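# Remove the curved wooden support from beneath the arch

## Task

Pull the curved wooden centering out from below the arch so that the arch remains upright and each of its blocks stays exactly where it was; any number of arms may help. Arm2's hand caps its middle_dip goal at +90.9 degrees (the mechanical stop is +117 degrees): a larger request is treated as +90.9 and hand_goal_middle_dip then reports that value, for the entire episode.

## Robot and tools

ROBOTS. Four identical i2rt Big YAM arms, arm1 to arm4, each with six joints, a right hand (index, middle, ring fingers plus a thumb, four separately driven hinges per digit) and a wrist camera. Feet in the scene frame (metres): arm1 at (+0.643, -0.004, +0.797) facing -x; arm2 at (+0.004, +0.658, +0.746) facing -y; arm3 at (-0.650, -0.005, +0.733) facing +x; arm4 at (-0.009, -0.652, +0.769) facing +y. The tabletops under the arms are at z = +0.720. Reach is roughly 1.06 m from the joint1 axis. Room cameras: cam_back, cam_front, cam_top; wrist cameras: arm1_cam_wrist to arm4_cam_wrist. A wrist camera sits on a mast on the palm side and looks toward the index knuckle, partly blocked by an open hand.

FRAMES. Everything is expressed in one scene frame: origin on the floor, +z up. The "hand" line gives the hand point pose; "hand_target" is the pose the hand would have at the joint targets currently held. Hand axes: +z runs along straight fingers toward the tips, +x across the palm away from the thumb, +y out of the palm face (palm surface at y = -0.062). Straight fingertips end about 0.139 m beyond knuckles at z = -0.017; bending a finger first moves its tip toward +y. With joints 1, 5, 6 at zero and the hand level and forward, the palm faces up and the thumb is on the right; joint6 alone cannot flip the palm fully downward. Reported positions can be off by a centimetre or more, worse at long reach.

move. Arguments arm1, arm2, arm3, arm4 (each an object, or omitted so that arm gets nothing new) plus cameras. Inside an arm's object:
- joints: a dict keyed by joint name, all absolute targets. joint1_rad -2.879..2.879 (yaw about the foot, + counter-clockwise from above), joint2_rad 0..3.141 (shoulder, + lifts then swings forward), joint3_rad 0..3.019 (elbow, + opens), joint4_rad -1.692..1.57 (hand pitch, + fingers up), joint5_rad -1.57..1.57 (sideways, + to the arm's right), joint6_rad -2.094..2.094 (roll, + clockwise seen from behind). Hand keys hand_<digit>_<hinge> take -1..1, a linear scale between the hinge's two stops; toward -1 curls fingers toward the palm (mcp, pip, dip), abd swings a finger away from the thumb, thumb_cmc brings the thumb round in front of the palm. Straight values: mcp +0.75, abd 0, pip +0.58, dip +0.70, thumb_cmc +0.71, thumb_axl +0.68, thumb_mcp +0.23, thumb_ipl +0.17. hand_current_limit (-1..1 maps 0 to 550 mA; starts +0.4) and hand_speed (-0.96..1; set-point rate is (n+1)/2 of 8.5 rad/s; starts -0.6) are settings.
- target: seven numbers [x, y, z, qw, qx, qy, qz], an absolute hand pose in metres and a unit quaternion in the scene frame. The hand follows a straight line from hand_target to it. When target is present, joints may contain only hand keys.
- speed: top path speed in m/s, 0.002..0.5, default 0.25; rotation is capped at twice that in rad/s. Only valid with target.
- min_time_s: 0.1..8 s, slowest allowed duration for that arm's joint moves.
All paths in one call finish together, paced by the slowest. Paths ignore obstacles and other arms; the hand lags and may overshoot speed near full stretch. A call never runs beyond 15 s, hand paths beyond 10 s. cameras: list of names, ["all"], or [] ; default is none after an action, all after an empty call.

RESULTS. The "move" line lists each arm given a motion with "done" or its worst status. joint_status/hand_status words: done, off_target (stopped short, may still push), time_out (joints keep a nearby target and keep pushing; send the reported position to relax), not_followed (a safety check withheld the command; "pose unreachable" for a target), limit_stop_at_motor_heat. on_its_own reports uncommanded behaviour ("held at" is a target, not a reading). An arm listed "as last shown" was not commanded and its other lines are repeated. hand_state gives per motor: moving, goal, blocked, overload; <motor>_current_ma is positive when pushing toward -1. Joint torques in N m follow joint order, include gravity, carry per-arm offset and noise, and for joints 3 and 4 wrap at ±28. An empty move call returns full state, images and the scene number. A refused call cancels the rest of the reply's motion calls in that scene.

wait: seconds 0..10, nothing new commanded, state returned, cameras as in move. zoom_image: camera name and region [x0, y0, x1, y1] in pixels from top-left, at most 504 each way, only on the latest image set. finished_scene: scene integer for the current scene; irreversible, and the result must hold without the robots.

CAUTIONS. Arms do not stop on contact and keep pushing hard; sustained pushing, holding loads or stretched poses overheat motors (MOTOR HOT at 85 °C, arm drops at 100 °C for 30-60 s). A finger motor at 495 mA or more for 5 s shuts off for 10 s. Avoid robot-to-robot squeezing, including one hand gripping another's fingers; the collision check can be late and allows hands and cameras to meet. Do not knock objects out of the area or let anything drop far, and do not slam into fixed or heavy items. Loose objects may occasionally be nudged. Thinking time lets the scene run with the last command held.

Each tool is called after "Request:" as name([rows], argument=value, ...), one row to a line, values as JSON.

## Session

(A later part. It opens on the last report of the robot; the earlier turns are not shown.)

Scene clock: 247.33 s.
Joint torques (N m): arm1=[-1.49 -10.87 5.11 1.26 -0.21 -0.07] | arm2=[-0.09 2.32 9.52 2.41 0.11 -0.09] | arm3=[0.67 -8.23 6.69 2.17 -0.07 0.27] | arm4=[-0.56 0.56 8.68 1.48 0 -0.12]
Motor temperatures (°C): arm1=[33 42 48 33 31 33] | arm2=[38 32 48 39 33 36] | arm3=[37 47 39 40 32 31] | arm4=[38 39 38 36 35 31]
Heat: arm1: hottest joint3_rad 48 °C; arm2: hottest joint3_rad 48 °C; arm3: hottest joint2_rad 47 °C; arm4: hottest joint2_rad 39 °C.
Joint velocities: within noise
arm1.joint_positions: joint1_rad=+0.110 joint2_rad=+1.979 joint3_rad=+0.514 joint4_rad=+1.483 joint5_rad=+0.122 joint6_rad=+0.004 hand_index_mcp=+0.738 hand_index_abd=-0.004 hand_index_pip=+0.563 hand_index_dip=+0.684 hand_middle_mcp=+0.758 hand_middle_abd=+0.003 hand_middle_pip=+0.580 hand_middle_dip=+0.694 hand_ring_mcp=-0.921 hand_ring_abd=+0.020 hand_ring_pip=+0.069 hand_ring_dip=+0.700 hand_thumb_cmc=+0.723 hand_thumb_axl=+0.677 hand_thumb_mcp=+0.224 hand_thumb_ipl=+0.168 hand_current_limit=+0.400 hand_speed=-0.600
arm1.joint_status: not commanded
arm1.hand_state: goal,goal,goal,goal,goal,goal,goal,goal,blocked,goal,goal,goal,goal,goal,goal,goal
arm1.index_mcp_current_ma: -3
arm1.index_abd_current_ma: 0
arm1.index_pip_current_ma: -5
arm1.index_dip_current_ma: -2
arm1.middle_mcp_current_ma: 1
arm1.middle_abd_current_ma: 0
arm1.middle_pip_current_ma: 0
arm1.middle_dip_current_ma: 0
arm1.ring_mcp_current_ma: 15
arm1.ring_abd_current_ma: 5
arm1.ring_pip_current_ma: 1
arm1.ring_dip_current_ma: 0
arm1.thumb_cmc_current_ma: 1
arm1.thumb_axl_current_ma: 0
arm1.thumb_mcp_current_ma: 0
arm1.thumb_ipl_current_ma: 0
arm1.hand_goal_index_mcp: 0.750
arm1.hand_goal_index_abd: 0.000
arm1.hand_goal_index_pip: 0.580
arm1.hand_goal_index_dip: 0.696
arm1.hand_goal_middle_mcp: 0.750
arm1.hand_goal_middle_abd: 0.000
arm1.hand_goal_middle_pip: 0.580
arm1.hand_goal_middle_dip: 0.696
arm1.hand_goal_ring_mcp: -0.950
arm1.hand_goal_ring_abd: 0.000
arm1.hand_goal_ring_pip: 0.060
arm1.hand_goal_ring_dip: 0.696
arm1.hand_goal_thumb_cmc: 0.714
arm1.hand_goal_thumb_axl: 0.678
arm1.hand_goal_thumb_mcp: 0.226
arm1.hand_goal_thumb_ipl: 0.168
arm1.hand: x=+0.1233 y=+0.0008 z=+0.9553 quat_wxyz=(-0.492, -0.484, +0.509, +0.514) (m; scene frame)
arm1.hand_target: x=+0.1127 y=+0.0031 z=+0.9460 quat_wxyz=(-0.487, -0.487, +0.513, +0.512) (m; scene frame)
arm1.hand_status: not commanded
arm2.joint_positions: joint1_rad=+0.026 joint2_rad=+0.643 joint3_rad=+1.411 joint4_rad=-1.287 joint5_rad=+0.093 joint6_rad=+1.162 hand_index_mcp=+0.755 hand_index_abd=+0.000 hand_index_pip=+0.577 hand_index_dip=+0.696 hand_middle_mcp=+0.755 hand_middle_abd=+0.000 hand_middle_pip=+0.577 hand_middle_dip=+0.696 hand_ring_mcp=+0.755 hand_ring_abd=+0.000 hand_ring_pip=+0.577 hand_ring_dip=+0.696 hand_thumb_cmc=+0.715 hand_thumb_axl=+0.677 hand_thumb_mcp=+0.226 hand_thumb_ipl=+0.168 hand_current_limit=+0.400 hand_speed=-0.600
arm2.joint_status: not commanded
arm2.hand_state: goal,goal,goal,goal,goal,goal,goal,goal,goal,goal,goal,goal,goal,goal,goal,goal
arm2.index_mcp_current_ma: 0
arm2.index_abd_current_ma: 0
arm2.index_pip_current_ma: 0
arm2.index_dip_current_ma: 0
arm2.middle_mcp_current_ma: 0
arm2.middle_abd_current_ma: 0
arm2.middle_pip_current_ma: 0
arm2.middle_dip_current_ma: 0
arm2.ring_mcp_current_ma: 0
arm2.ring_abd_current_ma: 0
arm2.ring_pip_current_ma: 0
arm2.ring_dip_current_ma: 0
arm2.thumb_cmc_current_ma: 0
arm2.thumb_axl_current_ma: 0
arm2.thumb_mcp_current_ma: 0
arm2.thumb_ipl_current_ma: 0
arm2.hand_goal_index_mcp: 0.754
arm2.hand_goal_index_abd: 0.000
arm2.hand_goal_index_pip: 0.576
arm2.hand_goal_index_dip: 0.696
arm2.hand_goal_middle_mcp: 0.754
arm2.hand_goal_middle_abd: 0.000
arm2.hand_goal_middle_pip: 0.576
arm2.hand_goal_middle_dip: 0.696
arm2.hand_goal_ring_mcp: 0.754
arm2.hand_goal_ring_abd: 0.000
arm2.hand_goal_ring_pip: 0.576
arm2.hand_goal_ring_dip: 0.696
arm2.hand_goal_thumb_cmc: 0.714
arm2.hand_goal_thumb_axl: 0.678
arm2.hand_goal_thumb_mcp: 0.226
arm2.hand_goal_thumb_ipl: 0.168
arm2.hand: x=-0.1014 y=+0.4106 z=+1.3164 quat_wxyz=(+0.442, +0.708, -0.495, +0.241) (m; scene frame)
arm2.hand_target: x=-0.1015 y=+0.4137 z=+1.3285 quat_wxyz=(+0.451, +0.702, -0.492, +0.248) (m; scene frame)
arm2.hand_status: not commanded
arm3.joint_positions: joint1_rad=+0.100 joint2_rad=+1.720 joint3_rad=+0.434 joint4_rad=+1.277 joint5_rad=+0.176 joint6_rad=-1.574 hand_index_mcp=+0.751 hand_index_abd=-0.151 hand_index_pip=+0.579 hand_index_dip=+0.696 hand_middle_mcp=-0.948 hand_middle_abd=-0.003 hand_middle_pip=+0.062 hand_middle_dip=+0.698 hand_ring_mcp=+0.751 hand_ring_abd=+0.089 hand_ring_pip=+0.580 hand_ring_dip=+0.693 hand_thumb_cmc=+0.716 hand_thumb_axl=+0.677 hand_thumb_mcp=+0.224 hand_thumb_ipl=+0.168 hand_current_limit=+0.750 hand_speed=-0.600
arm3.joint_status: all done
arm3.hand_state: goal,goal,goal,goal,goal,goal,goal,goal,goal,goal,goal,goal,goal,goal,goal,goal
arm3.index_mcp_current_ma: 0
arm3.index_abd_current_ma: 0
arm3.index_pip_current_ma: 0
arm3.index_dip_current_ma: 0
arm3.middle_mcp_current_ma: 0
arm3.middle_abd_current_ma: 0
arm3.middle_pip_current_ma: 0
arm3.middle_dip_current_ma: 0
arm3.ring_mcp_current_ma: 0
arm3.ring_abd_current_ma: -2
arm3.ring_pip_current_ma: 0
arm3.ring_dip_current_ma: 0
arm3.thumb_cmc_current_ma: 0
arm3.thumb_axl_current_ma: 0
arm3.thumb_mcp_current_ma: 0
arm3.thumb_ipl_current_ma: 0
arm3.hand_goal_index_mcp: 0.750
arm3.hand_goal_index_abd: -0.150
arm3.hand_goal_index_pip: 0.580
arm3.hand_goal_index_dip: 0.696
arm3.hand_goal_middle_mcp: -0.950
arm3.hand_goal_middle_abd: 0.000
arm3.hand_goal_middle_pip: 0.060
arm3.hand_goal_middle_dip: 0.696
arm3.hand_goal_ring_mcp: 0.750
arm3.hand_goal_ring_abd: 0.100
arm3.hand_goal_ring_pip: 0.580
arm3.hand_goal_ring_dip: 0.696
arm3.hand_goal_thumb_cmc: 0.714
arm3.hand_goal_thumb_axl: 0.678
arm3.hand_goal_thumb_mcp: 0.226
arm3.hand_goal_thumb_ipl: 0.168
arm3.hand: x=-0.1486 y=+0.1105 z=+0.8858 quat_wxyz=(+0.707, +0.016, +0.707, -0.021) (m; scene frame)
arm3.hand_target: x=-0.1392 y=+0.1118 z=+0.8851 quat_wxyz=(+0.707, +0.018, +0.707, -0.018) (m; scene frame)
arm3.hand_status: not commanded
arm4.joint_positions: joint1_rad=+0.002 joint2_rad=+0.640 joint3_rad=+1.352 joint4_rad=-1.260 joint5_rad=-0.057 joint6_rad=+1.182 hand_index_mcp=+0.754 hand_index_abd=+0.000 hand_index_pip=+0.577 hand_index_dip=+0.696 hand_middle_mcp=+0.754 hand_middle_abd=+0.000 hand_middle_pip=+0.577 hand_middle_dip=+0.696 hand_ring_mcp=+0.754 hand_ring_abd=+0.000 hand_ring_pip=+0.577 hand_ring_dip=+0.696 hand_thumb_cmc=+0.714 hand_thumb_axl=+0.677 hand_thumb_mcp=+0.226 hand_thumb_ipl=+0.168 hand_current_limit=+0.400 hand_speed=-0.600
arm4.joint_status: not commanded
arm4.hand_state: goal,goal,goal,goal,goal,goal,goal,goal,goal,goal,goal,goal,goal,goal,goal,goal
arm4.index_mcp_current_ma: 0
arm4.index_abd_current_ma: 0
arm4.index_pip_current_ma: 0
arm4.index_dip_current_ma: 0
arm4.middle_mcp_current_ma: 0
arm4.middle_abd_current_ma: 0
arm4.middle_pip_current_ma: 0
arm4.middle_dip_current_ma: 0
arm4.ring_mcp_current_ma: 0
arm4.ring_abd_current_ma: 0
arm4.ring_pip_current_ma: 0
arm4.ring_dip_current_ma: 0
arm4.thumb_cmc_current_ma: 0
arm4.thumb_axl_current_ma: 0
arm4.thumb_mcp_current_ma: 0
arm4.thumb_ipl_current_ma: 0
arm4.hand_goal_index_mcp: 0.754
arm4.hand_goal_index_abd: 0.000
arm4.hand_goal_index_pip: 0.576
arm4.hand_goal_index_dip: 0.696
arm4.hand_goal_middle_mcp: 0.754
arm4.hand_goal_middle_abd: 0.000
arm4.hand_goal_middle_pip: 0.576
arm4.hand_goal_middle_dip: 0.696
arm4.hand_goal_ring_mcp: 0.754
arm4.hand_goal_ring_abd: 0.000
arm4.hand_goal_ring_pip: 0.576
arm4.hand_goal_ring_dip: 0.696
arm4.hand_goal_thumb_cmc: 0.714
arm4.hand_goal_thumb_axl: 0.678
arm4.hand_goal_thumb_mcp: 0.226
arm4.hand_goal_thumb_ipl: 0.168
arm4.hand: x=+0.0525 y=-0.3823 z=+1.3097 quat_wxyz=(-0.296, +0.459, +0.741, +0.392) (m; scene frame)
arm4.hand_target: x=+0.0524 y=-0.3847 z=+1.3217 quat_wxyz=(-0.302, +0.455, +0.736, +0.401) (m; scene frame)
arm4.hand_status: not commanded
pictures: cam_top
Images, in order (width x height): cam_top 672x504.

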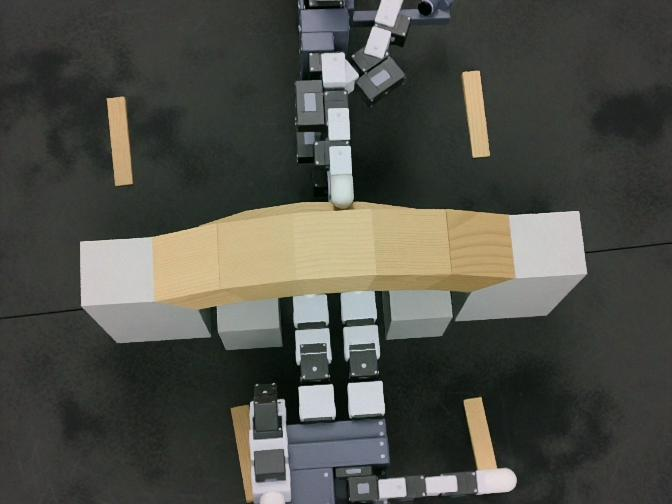

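Request:
move(arm3={"joints":{"hand_index_abd":0.06,"hand_ring_abd":-0.14}})

Request:
move(arm3={"target":[-0.122,0.1128,0.885,0.7069,0.0179,0.7069,-0.0179],"speed":0.05}, cameras=["cam_front","cam_back","cam_top"])

Request:
zoom_image(camera="cam_front", region=[330, 280, 400, 335])

Request:
zoom_image(camera="cam_top", region=[280, 140, 400, 230])

Scene clock: 249.47 s.
Joint torques (N m): arm1=[-1.44 -11.05 5.14 1.22 -0.16 -0.03] | arm2=[-0.09 2.32 9.52 2.41 0.11 -0.09] | arm3=[1.08 -8.35 6.64 2.04 -0.05 0.33] | arm4=[-0.56 0.67 8.72 1.48 0 -0.11]
Motor temperatures (°C): arm1=[33 42 47 33 31 33] | arm2=[38 32 48 39 33 36] | arm3=[37 47 38 40 32 31] | arm4=[38 39 38 36 34 31]
Heat: arm1: hottest joint3_rad 47 °C; arm2: hottest joint3_rad 48 °C; arm3: hottest joint2_rad 47 °C; arm4: hottest joint2_rad 39 °C.
move: arm3 done
Joint velocities: within noise
arm1, arm2, arm4: as last shown
arm3.joint_positions: joint1_rad=+0.100 joint2_rad=+1.720 joint3_rad=+0.434 joint4_rad=+1.277 joint5_rad=+0.176 joint6_rad=-1.574 hand_index_mcp=+0.751 hand_index_abd=+0.047 hand_index_pip=+0.579 hand_index_dip=+0.696 hand_middle_mcp=-0.948 hand_middle_abd=-0.003 hand_middle_pip=+0.062 hand_middle_dip=+0.698 hand_ring_mcp=+0.751 hand_ring_abd=-0.141 hand_ring_pip=+0.580 hand_ring_dip=+0.693 hand_thumb_cmc=+0.716 hand_thumb_axl=+0.677 hand_thumb_mcp=+0.224 hand_thumb_ipl=+0.168 hand_current_limit=+0.750 hand_speed=-0.600
arm3.joint_status: all done
arm3.hand_state: goal,goal,goal,goal,goal,goal,goal,goal,goal,goal,goal,goal,goal,goal,goal,goal
arm3.index_mcp_current_ma: 0
arm3.index_abd_current_ma: -2
arm3.index_pip_current_ma: 0
arm3.index_dip_current_ma: 0
arm3.middle_mcp_current_ma: 0
arm3.middle_abd_current_ma: 0
arm3.middle_pip_current_ma: 0
arm3.middle_dip_current_ma: 0
arm3.ring_mcp_current_ma: 0
arm3.ring_abd_current_ma: 0
arm3.ring_pip_current_ma: 0
arm3.ring_dip_current_ma: 0
arm3.thumb_cmc_current_ma: 0
arm3.thumb_axl_current_ma: 0
arm3.thumb_mcp_current_ma: 0
arm3.thumb_ipl_current_ma: 0
arm3.hand_goal_index_mcp: 0.750
arm3.hand_goal_index_abd: 0.060
arm3.hand_goal_index_pip: 0.580
arm3.hand_goal_index_dip: 0.696
arm3.hand_goal_middle_mcp: -0.950
arm3.hand_goal_middle_abd: 0.000
arm3.hand_goal_middle_pip: 0.060
arm3.hand_goal_middle_dip: 0.696
arm3.hand_goal_ring_mcp: 0.750
arm3.hand_goal_ring_abd: -0.140
arm3.hand_goal_ring_pip: 0.580
arm3.hand_goal_ring_dip: 0.696
arm3.hand_goal_thumb_cmc: 0.714
arm3.hand_goal_thumb_axl: 0.678
arm3.hand_goal_thumb_mcp: 0.226
arm3.hand_goal_thumb_ipl: 0.168
arm3.hand: x=-0.1486 y=+0.1105 z=+0.8858 quat_wxyz=(+0.707, +0.016, +0.707, -0.021) (m; scene frame)
arm3.hand_target: x=-0.1392 y=+0.1118 z=+0.8851 quat_wxyz=(+0.707, +0.018, +0.707, -0.018) (m; scene frame)
arm3.hand_status: not commanded
pictures: none

Scene clock: 250.47 s.
Joint torques (N m): arm1=[-1.79 -10.7 5.08 1.26 -0.19 -0.05] | arm2=[-0.09 2.32 9.54 2.41 0.11 -0.09] | arm3=[0.15 -8.53 7.13 2.32 -0.14 0.24] | arm4=[-0.62 0.62 8.69 1.48 0 -0.12]
Motor temperatures (°C): arm1=[33 42 47 33 31 33] | arm2=[38 32 48 39 33 36] | arm3=[37 47 38 40 32 31] | arm4=[38 39 38 36 34 31]
Heat: arm1: hottest joint3_rad 47 °C; arm2: hottest joint3_rad 48 °C; arm3: hottest joint2_rad 47 °C; arm4: hottest joint2_rad 39 °C.
move: arm3 done
Joint velocities: within noise
arm1, arm2, arm4: as last shown
arm3.joint_positions: joint1_rad=+0.100 joint2_rad=+1.741 joint3_rad=+0.480 joint4_rad=+1.253 joint5_rad=+0.172 joint6_rad=-1.574 hand_index_mcp=+0.751 hand_index_abd=+0.047 hand_index_pip=+0.579 hand_index_dip=+0.696 hand_middle_mcp=-0.948 hand_middle_abd=-0.003 hand_middle_pip=+0.062 hand_middle_dip=+0.698 hand_ring_mcp=+0.751 hand_ring_abd=-0.141 hand_ring_pip=+0.580 hand_ring_dip=+0.693 hand_thumb_cmc=+0.716 hand_thumb_axl=+0.677 hand_thumb_mcp=+0.224 hand_thumb_ipl=+0.168 hand_current_limit=+0.750 hand_speed=-0.600
arm3.joint_status: not commanded
arm3.hand_state: goal,goal,goal,goal,goal,goal,goal,goal,goal,goal,goal,goal,goal,goal,goal,goal
arm3.index_mcp_current_ma: 0
arm3.index_abd_current_ma: -2
arm3.index_pip_current_ma: 0
arm3.index_dip_current_ma: 0
arm3.middle_mcp_current_ma: 0
arm3.middle_abd_current_ma: 0
arm3.middle_pip_current_ma: 0
arm3.middle_dip_current_ma: 0
arm3.ring_mcp_current_ma: 0
arm3.ring_abd_current_ma: 0
arm3.ring_pip_current_ma: 0
arm3.ring_dip_current_ma: 0
arm3.thumb_cmc_current_ma: 0
arm3.thumb_axl_current_ma: 0
arm3.thumb_mcp_current_ma: 0
arm3.thumb_ipl_current_ma: 0
arm3.hand_goal_index_mcp: 0.750
arm3.hand_goal_index_abd: 0.060
arm3.hand_goal_index_pip: 0.580
arm3.hand_goal_index_dip: 0.696
arm3.hand_goal_middle_mcp: -0.950
arm3.hand_goal_middle_abd: 0.000
arm3.hand_goal_middle_pip: 0.060
arm3.hand_goal_middle_dip: 0.696
arm3.hand_goal_ring_mcp: 0.750
arm3.hand_goal_ring_abd: -0.140
arm3.hand_goal_ring_pip: 0.580
arm3.hand_goal_ring_dip: 0.696
arm3.hand_goal_thumb_cmc: 0.714
arm3.hand_goal_thumb_axl: 0.678
arm3.hand_goal_thumb_mcp: 0.226
arm3.hand_goal_thumb_ipl: 0.168
arm3.hand: x=-0.1323 y=+0.1132 z=+0.8858 quat_wxyz=(+0.707, +0.015, +0.707, -0.020) (m; scene frame)
arm3.hand_target: x=-0.1223 y=+0.1126 z=+0.8850 quat_wxyz=(+0.707, +0.018, +0.707, -0.018) (m; scene frame)
arm3.hand_status: done (0.010 m and 0.4 deg from the pose sent, 0.027 m and 0.4 deg at the start)
pictures: cam_back, cam_front, cam_top
Images, in order (width x height): cam_back 672x504, cam_front 672x504, cam_top 672x504.

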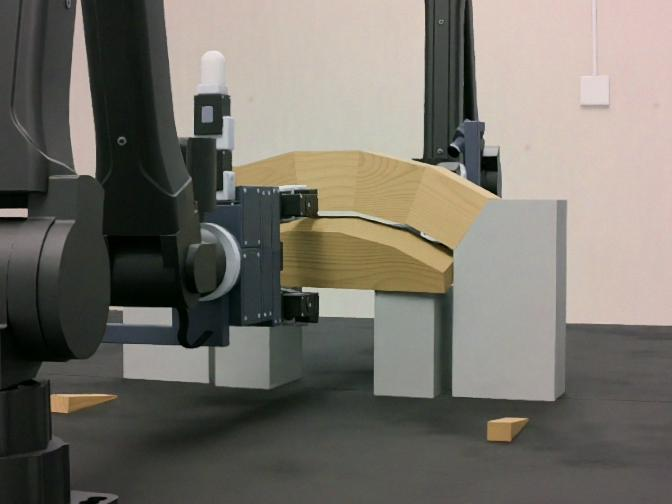

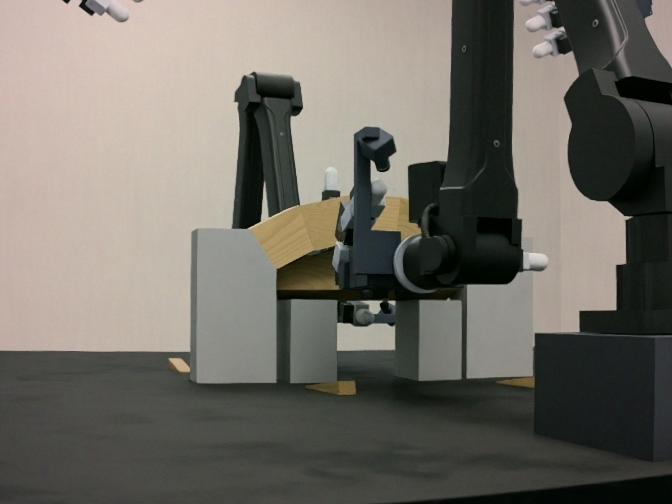

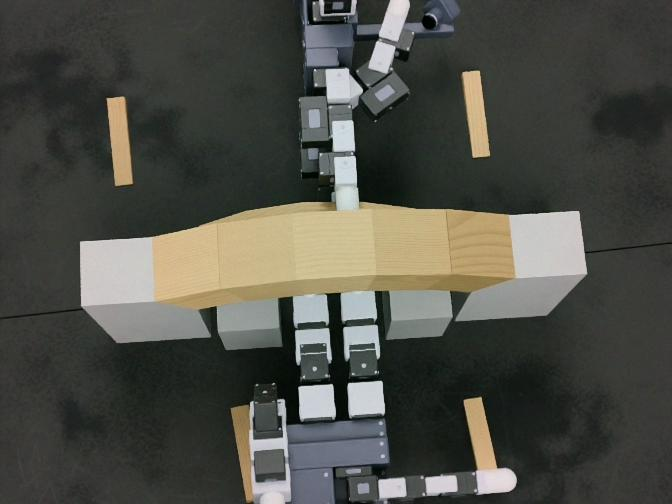

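Scaled by 7.200 from the camera's 672x504 image, which has a finer 960x720 frame.

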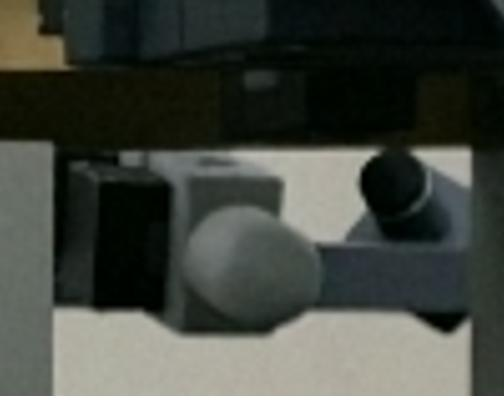

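Scaled by 4.200 from the camera's 672x504 image, which has a finer 960x720 frame.

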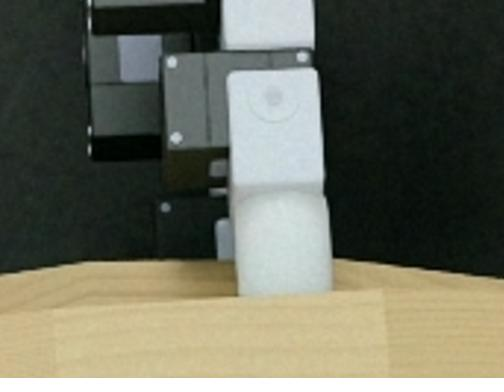

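Request:
move(arm3={"joints":{"hand_index_abd":-0.08,"hand_ring_abd":-0.04}}, cameras=["cam_front"])

Request:
zoom_image(camera="cam_front", region=[330, 280, 400, 335])

Scene clock: 251.63 s.
Joint torques (N m): arm1=[-1.2 -11.11 5.03 1.24 -0.19 -0.02] | arm2=[-0.09 2.32 9.52 2.41 0.11 -0.09] | arm3=[1.2 -8 7.09 2.06 -0.11 0.34] | arm4=[-0.56 0.67 8.72 1.47 0 -0.11]
Motor temperatures (°C): arm1=[33 42 47 33 31 33] | arm2=[38 32 48 39 33 36] | arm3=[37 47 38 40 32 31] | arm4=[38 39 38 36 34 31]
Heat: arm1: hottest joint3_rad 47 °C; arm2: hottest joint3_rad 48 °C; arm3: hottest joint2_rad 47 °C; arm4: hottest joint2_rad 39 °C.
move: arm3 done
Joint velocities: within noise
arm1, arm2, arm4: as last shown
arm3.joint_positions: joint1_rad=+0.100 joint2_rad=+1.741 joint3_rad=+0.480 joint4_rad=+1.253 joint5_rad=+0.172 joint6_rad=-1.574 hand_index_mcp=+0.751 hand_index_abd=-0.082 hand_index_pip=+0.579 hand_index_dip=+0.696 hand_middle_mcp=-0.948 hand_middle_abd=-0.003 hand_middle_pip=+0.062 hand_middle_dip=+0.698 hand_ring_mcp=+0.751 hand_ring_abd=-0.051 hand_ring_pip=+0.580 hand_ring_dip=+0.693 hand_thumb_cmc=+0.716 hand_thumb_axl=+0.677 hand_thumb_mcp=+0.224 hand_thumb_ipl=+0.168 hand_current_limit=+0.750 hand_speed=-0.600
arm3.joint_status: all done
arm3.hand_state: goal,goal,goal,goal,goal,goal,goal,goal,goal,goal,goal,goal,goal,goal,goal,goal
arm3.index_mcp_current_ma: 0
arm3.index_abd_current_ma: 0
arm3.index_pip_current_ma: 0
arm3.index_dip_current_ma: 0
arm3.middle_mcp_current_ma: 0
arm3.middle_abd_current_ma: 0
arm3.middle_pip_current_ma: 0
arm3.middle_dip_current_ma: 0
arm3.ring_mcp_current_ma: 0
arm3.ring_abd_current_ma: -2
arm3.ring_pip_current_ma: 0
arm3.ring_dip_current_ma: 0
arm3.thumb_cmc_current_ma: 0
arm3.thumb_axl_current_ma: 0
arm3.thumb_mcp_current_ma: 0
arm3.thumb_ipl_current_ma: 0
arm3.hand_goal_index_mcp: 0.750
arm3.hand_goal_index_abd: -0.080
arm3.hand_goal_index_pip: 0.580
arm3.hand_goal_index_dip: 0.696
arm3.hand_goal_middle_mcp: -0.950
arm3.hand_goal_middle_abd: 0.000
arm3.hand_goal_middle_pip: 0.060
arm3.hand_goal_middle_dip: 0.696
arm3.hand_goal_ring_mcp: 0.750
arm3.hand_goal_ring_abd: -0.040
arm3.hand_goal_ring_pip: 0.580
arm3.hand_goal_ring_dip: 0.696
arm3.hand_goal_thumb_cmc: 0.714
arm3.hand_goal_thumb_axl: 0.678
arm3.hand_goal_thumb_mcp: 0.226
arm3.hand_goal_thumb_ipl: 0.168
arm3.hand: x=-0.1323 y=+0.1132 z=+0.8858 quat_wxyz=(+0.707, +0.015, +0.707, -0.020) (m; scene frame)
arm3.hand_target: x=-0.1223 y=+0.1126 z=+0.8851 quat_wxyz=(+0.707, +0.018, +0.707, -0.018) (m; scene frame)
arm3.hand_status: not commanded
pictures: cam_front
Images, in order (width x height): cam_front 672x504.

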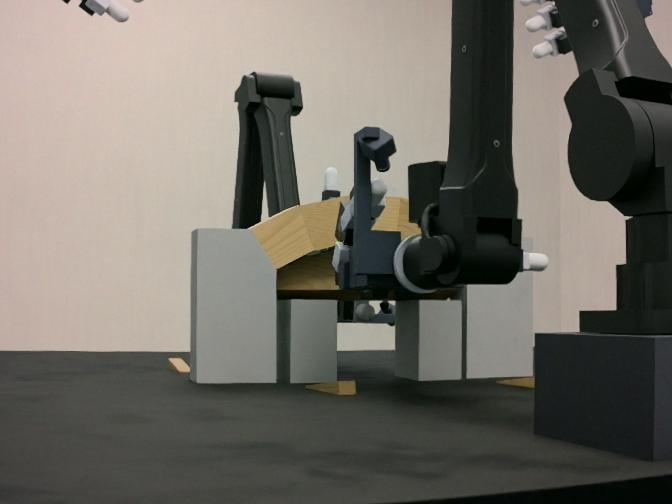

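Scaled by 7.200 from the camera's 672x504 image, which has a finer 960x720 frame.

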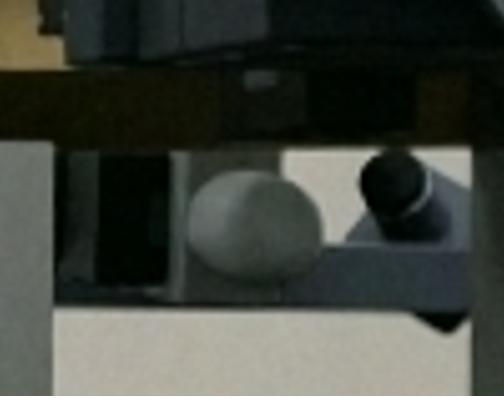

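Request:
move(arm3={"joints":{"hand_index_abd":-0.12,"hand_ring_abd":0.02}}, cameras=["cam_front"])

Request:
zoom_image(camera="cam_front", region=[330, 280, 400, 335])

Request:
move(arm3={"joints":{"hand_index_abd":-0.12,"hand_ring_abd":0.06}}, cameras=["cam_front","cam_back"])

Request:
zoom_image(camera="cam_front", region=[330, 280, 400, 335])

Scene clock: 252.23 s.
Joint torques (N m): arm1=[-1.32 -10.75 5.14 1.18 -0.21 -0.05] | arm2=[-0.15 2.32 9.52 2.4 0.11 -0.09] | arm3=[1.03 -8.94 6.94 2.02 -0.14 0.28] | arm4=[-0.56 0.62 8.72 1.5 0 -0.11]
Motor temperatures (°C): arm1=[33 42 47 33 31 33] | arm2=[38 32 48 39 33 36] | arm3=[37 47 38 40 32 31] | arm4=[38 39 38 36 34 31]
Heat: arm1: hottest joint3_rad 47 °C; arm2: hottest joint3_rad 48 °C; arm3: hottest joint2_rad 47 °C; arm4: hottest joint2_rad 39 °C.
move: arm3 off_target
Joint velocities: within noise
arm1, arm2, arm4: as last shown
arm3.joint_positions: joint1_rad=+0.100 joint2_rad=+1.741 joint3_rad=+0.481 joint4_rad=+1.253 joint5_rad=+0.172 joint6_rad=-1.573 hand_index_mcp=+0.751 hand_index_abd=-0.103 hand_index_pip=+0.579 hand_index_dip=+0.696 hand_middle_mcp=-0.948 hand_middle_abd=-0.003 hand_middle_pip=+0.062 hand_middle_dip=+0.698 hand_ring_mcp=+0.751 hand_ring_abd=-0.003 hand_ring_pip=+0.580 hand_ring_dip=+0.693 hand_thumb_cmc=+0.716 hand_thumb_axl=+0.677 hand_thumb_mcp=+0.224 hand_thumb_ipl=+0.168 hand_current_limit=+0.750 hand_speed=-0.600
arm3.joint_status: hand_ring_abd off_target (ended at -0.003, target +0.020); the others done
arm3.hand_state: goal,goal,goal,goal,goal,goal,goal,goal,goal,blocked,goal,goal,goal,goal,goal,goal
arm3.index_mcp_current_ma: 0
arm3.index_abd_current_ma: 3
arm3.index_pip_current_ma: 0
arm3.index_dip_current_ma: 0
arm3.middle_mcp_current_ma: 0
arm3.middle_abd_current_ma: 0
arm3.middle_pip_current_ma: 0
arm3.middle_dip_current_ma: 0
arm3.ring_mcp_current_ma: 0
arm3.ring_abd_current_ma: -6
arm3.ring_pip_current_ma: 0
arm3.ring_dip_current_ma: 0
arm3.thumb_cmc_current_ma: 0
arm3.thumb_axl_current_ma: 0
arm3.thumb_mcp_current_ma: 0
arm3.thumb_ipl_current_ma: 0
arm3.hand_goal_index_mcp: 0.750
arm3.hand_goal_index_abd: -0.120
arm3.hand_goal_index_pip: 0.580
arm3.hand_goal_index_dip: 0.696
arm3.hand_goal_middle_mcp: -0.950
arm3.hand_goal_middle_abd: 0.000
arm3.hand_goal_middle_pip: 0.060
arm3.hand_goal_middle_dip: 0.696
arm3.hand_goal_ring_mcp: 0.750
arm3.hand_goal_ring_abd: 0.020
arm3.hand_goal_ring_pip: 0.580
arm3.hand_goal_ring_dip: 0.696
arm3.hand_goal_thumb_cmc: 0.714
arm3.hand_goal_thumb_axl: 0.678
arm3.hand_goal_thumb_mcp: 0.226
arm3.hand_goal_thumb_ipl: 0.168
arm3.hand: x=-0.1321 y=+0.1132 z=+0.8861 quat_wxyz=(+0.707, +0.015, +0.707, -0.020) (m; scene frame)
arm3.hand_target: x=-0.1223 y=+0.1126 z=+0.8850 quat_wxyz=(+0.707, +0.018, +0.707, -0.018) (m; scene frame)
arm3.hand_status: not commanded
pictures: cam_front
Images, in order (width x height): cam_front 672x504.

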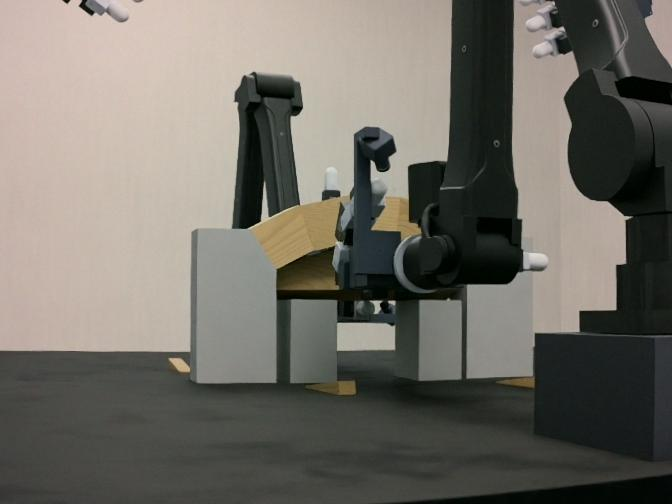

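Scaled by 7.200 from the camera's 672x504 image, which has a finer 960x720 frame.

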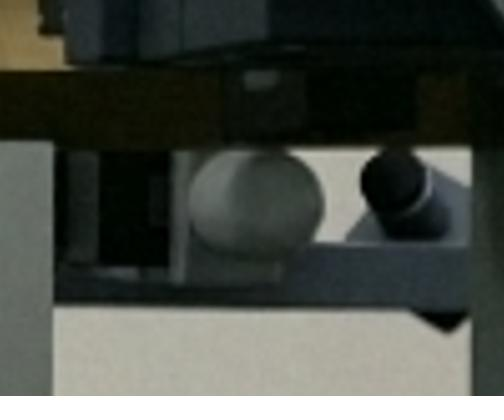

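Scene clock: 252.63 s.
Joint torques (N m): arm1=[-1.32 -10.93 5.08 1.25 -0.2 -0.06] | arm2=[-0.09 2.32 9.54 2.41 0.11 -0.1] | arm3=[0.79 -9.05 7.09 2.14 -0.03 0.32] | arm4=[-0.62 0.62 8.7 1.47 0 -0.11]
Motor temperatures (°C): arm1=[33 42 47 33 31 33] | arm2=[38 32 48 39 33 36] | arm3=[37 47 38 40 32 31] | arm4=[38 39 38 36 34 31]
Heat: arm1: hottest joint3_rad 47 °C; arm2: hottest joint3_rad 48 °C; arm3: hottest joint2_rad 47 °C; arm4: hottest joint2_rad 39 °C.
move: arm3 off_target
Joint velocities: within noise
arm1, arm2, arm4: as last shown
arm3.joint_positions: joint1_rad=+0.100 joint2_rad=+1.742 joint3_rad=+0.481 joint4_rad=+1.253 joint5_rad=+0.172 joint6_rad=-1.573 hand_index_mcp=+0.751 hand_index_abd=-0.101 hand_index_pip=+0.579 hand_index_dip=+0.696 hand_middle_mcp=-0.948 hand_middle_abd=-0.003 hand_middle_pip=+0.062 hand_middle_dip=+0.698 hand_ring_mcp=+0.751 hand_ring_abd=+0.004 hand_ring_pip=+0.580 hand_ring_dip=+0.693 hand_thumb_cmc=+0.716 hand_thumb_axl=+0.677 hand_thumb_mcp=+0.224 hand_thumb_ipl=+0.168 hand_current_limit=+0.750 hand_speed=-0.600
arm3.joint_status: hand_ring_abd off_target (ended at +0.004, target +0.060); the others done
arm3.hand_state: goal,goal,goal,goal,goal,goal,goal,goal,goal,blocked,goal,goal,goal,goal,goal,goal
arm3.index_mcp_current_ma: 0
arm3.index_abd_current_ma: 5
arm3.index_pip_current_ma: 0
arm3.index_dip_current_ma: 0
arm3.middle_mcp_current_ma: 0
arm3.middle_abd_current_ma: 0
arm3.middle_pip_current_ma: 0
arm3.middle_dip_current_ma: 0
arm3.ring_mcp_current_ma: 0
arm3.ring_abd_current_ma: -37
arm3.ring_pip_current_ma: 0
arm3.ring_dip_current_ma: 0
arm3.thumb_cmc_current_ma: 0
arm3.thumb_axl_current_ma: 0
arm3.thumb_mcp_current_ma: 0
arm3.thumb_ipl_current_ma: 0
arm3.hand_goal_index_mcp: 0.750
arm3.hand_goal_index_abd: -0.120
arm3.hand_goal_index_pip: 0.580
arm3.hand_goal_index_dip: 0.696
arm3.hand_goal_middle_mcp: -0.950
arm3.hand_goal_middle_abd: 0.000
arm3.hand_goal_middle_pip: 0.060
arm3.hand_goal_middle_dip: 0.696
arm3.hand_goal_ring_mcp: 0.750
arm3.hand_goal_ring_abd: 0.060
arm3.hand_goal_ring_pip: 0.580
arm3.hand_goal_ring_dip: 0.696
arm3.hand_goal_thumb_cmc: 0.714
arm3.hand_goal_thumb_axl: 0.678
arm3.hand_goal_thumb_mcp: 0.226
arm3.hand_goal_thumb_ipl: 0.168
arm3.hand: x=-0.1321 y=+0.1132 z=+0.8859 quat_wxyz=(+0.707, +0.015, +0.707, -0.020) (m; scene frame)
arm3.hand_target: x=-0.1223 y=+0.1126 z=+0.8850 quat_wxyz=(+0.707, +0.018, +0.707, -0.018) (m; scene frame)
arm3.hand_status: not commanded
pictures: cam_back, cam_front
Images, in order (width x height): cam_back 672x504, cam_front 672x504.

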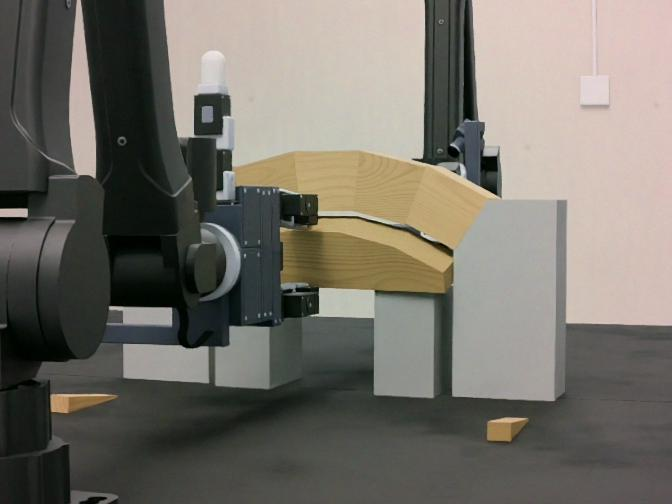

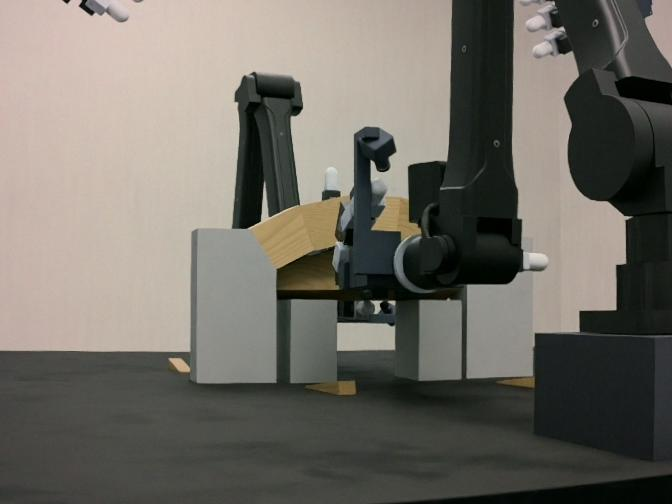

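Scaled by 7.200 from the camera's 672x504 image, which has a finer 960x720 frame.

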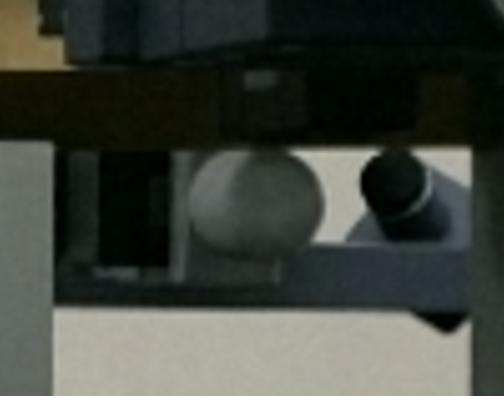

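Request:
move(arm3={"joints":{"hand_index_abd":-0.19,"hand_ring_abd":0.14}}, cameras=["cam_front","cam_back"])

Request:
zoom_image(camera="cam_front", region=[270, 240, 350, 310])

Request:
zoom_image(camera="cam_back", region=[200, 160, 520, 400])

Scene clock: 253.33 s.
Joint torques (N m): arm1=[-1.9 -10.81 5.09 1.31 -0.19 -0.03] | arm2=[-0.03 2.26 9.54 2.41 0.11 -0.09] | arm3=[1.73 -8.47 7.04 1.88 -0.09 0.29] | arm4=[-0.56 0.62 8.69 1.48 0.01 -0.12]
Motor temperatures (°C): arm1=[33 42 47 33 31 33] | arm2=[38 32 48 39 33 36] | arm3=[37 47 38 40 32 31] | arm4=[38 39 38 36 34 31]
Heat: arm1: hottest joint3_rad 47 °C; arm2: hottest joint3_rad 48 °C; arm3: hottest joint2_rad 47 °C; arm4: hottest joint2_rad 39 °C.
move: arm3 off_target
Joint velocities: within noise
arm1, arm2, arm4: as last shown
arm3.joint_positions: joint1_rad=+0.100 joint2_rad=+1.742 joint3_rad=+0.481 joint4_rad=+1.252 joint5_rad=+0.172 joint6_rad=-1.573 hand_index_mcp=+0.751 hand_index_abd=-0.103 hand_index_pip=+0.579 hand_index_dip=+0.696 hand_middle_mcp=-0.948 hand_middle_abd=-0.003 hand_middle_pip=+0.062 hand_middle_dip=+0.698 hand_ring_mcp=+0.751 hand_ring_abd=+0.015 hand_ring_pip=+0.580 hand_ring_dip=+0.693 hand_thumb_cmc=+0.716 hand_thumb_axl=+0.677 hand_thumb_mcp=+0.224 hand_thumb_ipl=+0.168 hand_current_limit=+0.750 hand_speed=-0.600
arm3.joint_status: hand_index_abd off_target (ended at -0.103, target -0.190); hand_ring_abd off_target (ended at +0.015, target +0.140)
arm3.hand_state: goal,blocked,goal,goal,goal,goal,goal,goal,goal,blocked,goal,goal,goal,goal,goal,goal
arm3.index_mcp_current_ma: 0
arm3.index_abd_current_ma: 88
arm3.index_pip_current_ma: 0
arm3.index_dip_current_ma: 0
arm3.middle_mcp_current_ma: 0
arm3.middle_abd_current_ma: 0
arm3.middle_pip_current_ma: 0
arm3.middle_dip_current_ma: 0
arm3.ring_mcp_current_ma: 0
arm3.ring_abd_current_ma: -178
arm3.ring_pip_current_ma: 0
arm3.ring_dip_current_ma: 0
arm3.thumb_cmc_current_ma: 0
arm3.thumb_axl_current_ma: 0
arm3.thumb_mcp_current_ma: 0
arm3.thumb_ipl_current_ma: 0
arm3.hand_goal_index_mcp: 0.750
arm3.hand_goal_index_abd: -0.190
arm3.hand_goal_index_pip: 0.580
arm3.hand_goal_index_dip: 0.696
arm3.hand_goal_middle_mcp: -0.950
arm3.hand_goal_middle_abd: 0.000
arm3.hand_goal_middle_pip: 0.060
arm3.hand_goal_middle_dip: 0.696
arm3.hand_goal_ring_mcp: 0.750
arm3.hand_goal_ring_abd: 0.140
arm3.hand_goal_ring_pip: 0.580
arm3.hand_goal_ring_dip: 0.696
arm3.hand_goal_thumb_cmc: 0.714
arm3.hand_goal_thumb_axl: 0.678
arm3.hand_goal_thumb_mcp: 0.226
arm3.hand_goal_thumb_ipl: 0.168
arm3.hand: x=-0.1320 y=+0.1132 z=+0.8856 quat_wxyz=(+0.707, +0.015, +0.707, -0.020) (m; scene frame)
arm3.hand_target: x=-0.1223 y=+0.1126 z=+0.8850 quat_wxyz=(+0.707, +0.018, +0.707, -0.018) (m; scene frame)
arm3.hand_status: not commanded
pictures: cam_back, cam_front
Images, in order (width x height): cam_back 672x504, cam_front 672x504.

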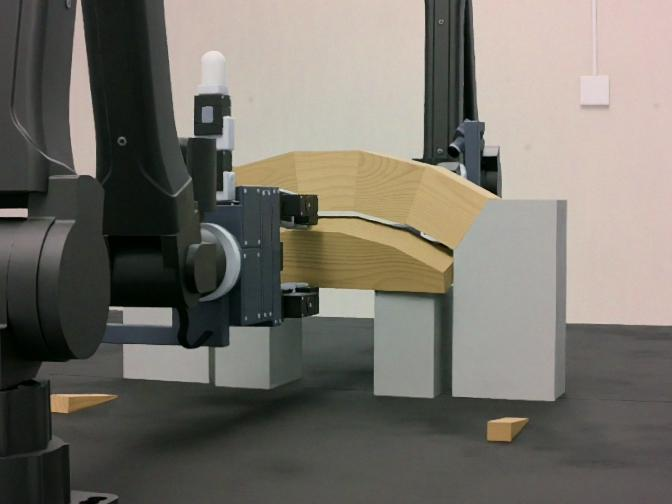

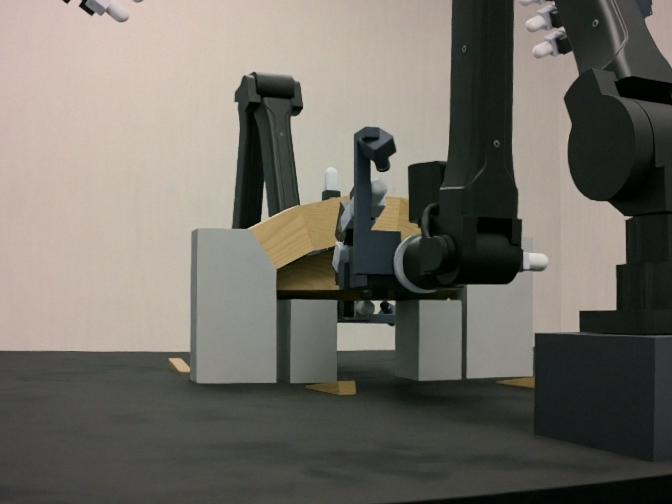

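Scaled by 6.300 from the camera's 672x504 image, which has a finer 960x720 frame.

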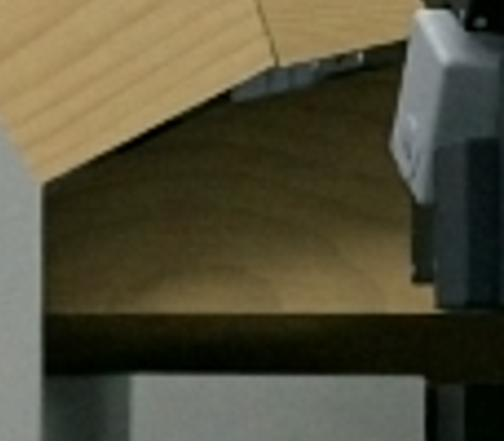

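Scaled by 1.575 from the camera's 672x504 image, which has a finer 960x720 frame.

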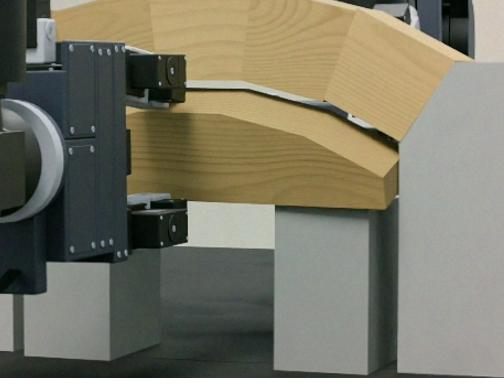

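Request:
move(arm3={"joints":{"hand_index_abd":-0.23,"hand_ring_abd":0.16}}, arm1={"target":[0.135,0.003,0.946,0.4872,0.4872,-0.5125,-0.5125],"speed":0.05}, cameras=["cam_front","cam_back"])

Request:
zoom_image(camera="cam_front", region=[240, 180, 500, 340])

Request:
zoom_image(camera="cam_back", region=[200, 160, 520, 400])

Scene clock: 254.53 s.
Joint torques (N m): arm1=[-0.85 -11.34 2.1 2.58 -0.02 -0.06] | arm2=[-0.03 2.26 9.52 2.41 0.11 -0.09] | arm3=[1.03 -8.41 7.08 2.17 -0.09 0.32] | arm4=[-0.56 0.67 8.72 1.47 0.01 -0.11]
Motor temperatures (°C): arm1=[33 42 47 33 31 33] | arm2=[38 32 48 39 33 36] | arm3=[37 47 38 40 32 31] | arm4=[38 39 38 36 34 31]
Heat: arm1: hottest joint3_rad 47 °C; arm2: hottest joint3_rad 48 °C; arm3: hottest joint2_rad 47 °C; arm4: hottest joint2_rad 39 °C.
move: arm1 done; arm3 off_target
Joint velocities: within noise
arm1.joint_positions: joint1_rad=+0.110 joint2_rad=+1.979 joint3_rad=+0.492 joint4_rad=+1.504 joint5_rad=+0.122 joint6_rad=+0.004 hand_index_mcp=+0.757 hand_index_abd=-0.003 hand_index_pip=+0.580 hand_index_dip=+0.694 hand_middle_mcp=+0.758 hand_middle_abd=+0.003 hand_middle_pip=+0.580 hand_middle_dip=+0.694 hand_ring_mcp=-0.921 hand_ring_abd=+0.020 hand_ring_pip=+0.069 hand_ring_dip=+0.700 hand_thumb_cmc=+0.723 hand_thumb_axl=+0.677 hand_thumb_mcp=+0.224 hand_thumb_ipl=+0.168 hand_current_limit=+0.400 hand_speed=-0.600
arm1.joint_status: not commanded
arm1.hand_state: goal,goal,goal,goal,goal,goal,goal,goal,blocked,goal,goal,goal,goal,goal,goal,goal
arm1.index_mcp_current_ma: 1
arm1.index_abd_current_ma: 0
arm1.index_pip_current_ma: 0
arm1.index_dip_current_ma: 0
arm1.middle_mcp_current_ma: 1
arm1.middle_abd_current_ma: 0
arm1.middle_pip_current_ma: 0
arm1.middle_dip_current_ma: 0
arm1.ring_mcp_current_ma: 15
arm1.ring_abd_current_ma: 5
arm1.ring_pip_current_ma: 1
arm1.ring_dip_current_ma: 0
arm1.thumb_cmc_current_ma: 1
arm1.thumb_axl_current_ma: 0
arm1.thumb_mcp_current_ma: 0
arm1.thumb_ipl_current_ma: 0
arm1.hand_goal_index_mcp: 0.750
arm1.hand_goal_index_abd: 0.000
arm1.hand_goal_index_pip: 0.580
arm1.hand_goal_index_dip: 0.696
arm1.hand_goal_middle_mcp: 0.750
arm1.hand_goal_middle_abd: 0.000
arm1.hand_goal_middle_pip: 0.580
arm1.hand_goal_middle_dip: 0.696
arm1.hand_goal_ring_mcp: -0.950
arm1.hand_goal_ring_abd: 0.000
arm1.hand_goal_ring_pip: 0.060
arm1.hand_goal_ring_dip: 0.696
arm1.hand_goal_thumb_cmc: 0.714
arm1.hand_goal_thumb_axl: 0.678
arm1.hand_goal_thumb_mcp: 0.226
arm1.hand_goal_thumb_ipl: 0.168
arm1.hand: x=+0.1316 y=+0.0014 z=+0.9542 quat_wxyz=(-0.492, -0.484, +0.510, +0.514) (m; scene frame)
arm1.hand_target: x=+0.1350 y=+0.0030 z=+0.9461 quat_wxyz=(-0.487, -0.487, +0.513, +0.512) (m; scene frame)
arm1.hand_status: done (0.009 m and 0.8 deg from the pose sent, 0.015 m and 0.8 deg at the start)
arm2, arm4: as last shown
arm3.joint_positions: joint1_rad=+0.100 joint2_rad=+1.742 joint3_rad=+0.481 joint4_rad=+1.252 joint5_rad=+0.172 joint6_rad=-1.573 hand_index_mcp=+0.751 hand_index_abd=-0.103 hand_index_pip=+0.579 hand_index_dip=+0.696 hand_middle_mcp=-0.948 hand_middle_abd=-0.003 hand_middle_pip=+0.062 hand_middle_dip=+0.698 hand_ring_mcp=+0.751 hand_ring_abd=+0.016 hand_ring_pip=+0.580 hand_ring_dip=+0.693 hand_thumb_cmc=+0.716 hand_thumb_axl=+0.677 hand_thumb_mcp=+0.224 hand_thumb_ipl=+0.168 hand_current_limit=+0.750 hand_speed=-0.600
arm3.joint_status: hand_index_abd off_target (ended at -0.103, target -0.230); hand_ring_abd off_target (ended at +0.016, target +0.160)
arm3.hand_state: goal,blocked,goal,goal,goal,goal,goal,goal,goal,blocked,goal,goal,goal,goal,goal,goal
arm3.index_mcp_current_ma: 0
arm3.index_abd_current_ma: 183
arm3.index_pip_current_ma: 0
arm3.index_dip_current_ma: 0
arm3.middle_mcp_current_ma: 0
arm3.middle_abd_current_ma: 0
arm3.middle_pip_current_ma: 0
arm3.middle_dip_current_ma: 0
arm3.ring_mcp_current_ma: 0
arm3.ring_abd_current_ma: -234
arm3.ring_pip_current_ma: 0
arm3.ring_dip_current_ma: 0
arm3.thumb_cmc_current_ma: 0
arm3.thumb_axl_current_ma: 0
arm3.thumb_mcp_current_ma: 0
arm3.thumb_ipl_current_ma: 0
arm3.hand_goal_index_mcp: 0.750
arm3.hand_goal_index_abd: -0.230
arm3.hand_goal_index_pip: 0.580
arm3.hand_goal_index_dip: 0.696
arm3.hand_goal_middle_mcp: -0.950
arm3.hand_goal_middle_abd: 0.000
arm3.hand_goal_middle_pip: 0.060
arm3.hand_goal_middle_dip: 0.696
arm3.hand_goal_ring_mcp: 0.750
arm3.hand_goal_ring_abd: 0.160
arm3.hand_goal_ring_pip: 0.580
arm3.hand_goal_ring_dip: 0.696
arm3.hand_goal_thumb_cmc: 0.714
arm3.hand_goal_thumb_axl: 0.678
arm3.hand_goal_thumb_mcp: 0.226
arm3.hand_goal_thumb_ipl: 0.168
arm3.hand: x=-0.1320 y=+0.1132 z=+0.8855 quat_wxyz=(+0.707, +0.015, +0.707, -0.020) (m; scene frame)
arm3.hand_target: x=-0.1223 y=+0.1126 z=+0.8851 quat_wxyz=(+0.707, +0.018, +0.707, -0.018) (m; scene frame)
arm3.hand_status: not commanded
pictures: cam_back, cam_front
Images, in order (width x height): cam_back 672x504, cam_front 672x504.

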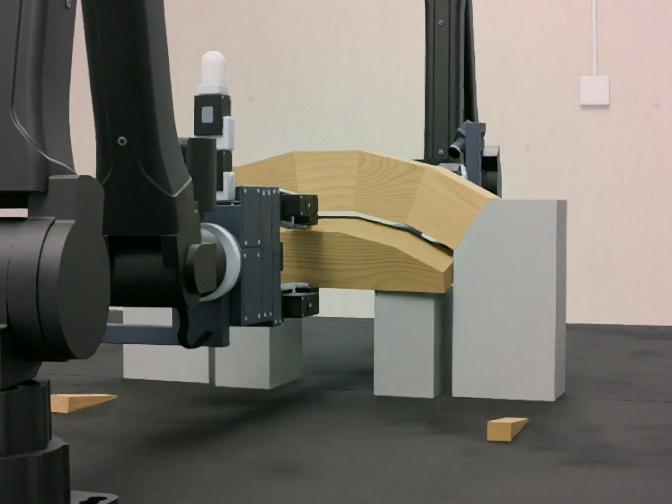

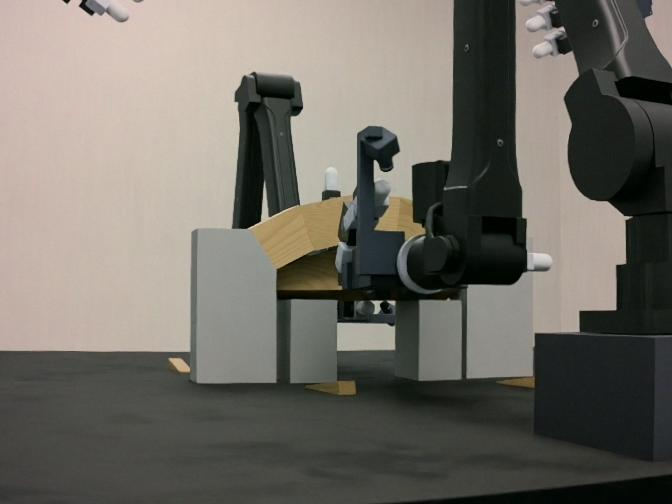

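Scaled by 1.938 from the camera's 672x504 image, which has a finer 960x720 frame.

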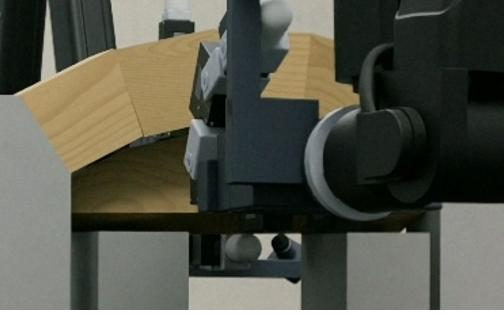

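Scaled by 1.575 from the camera's 672x504 image, which has a finer 960x720 frame.

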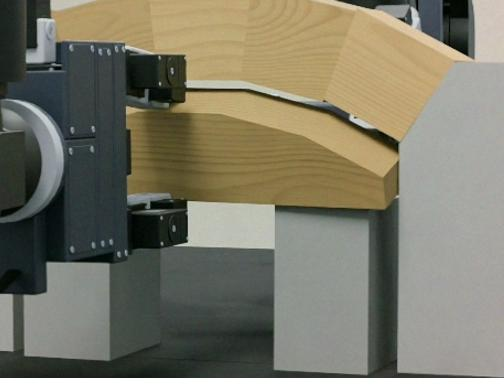

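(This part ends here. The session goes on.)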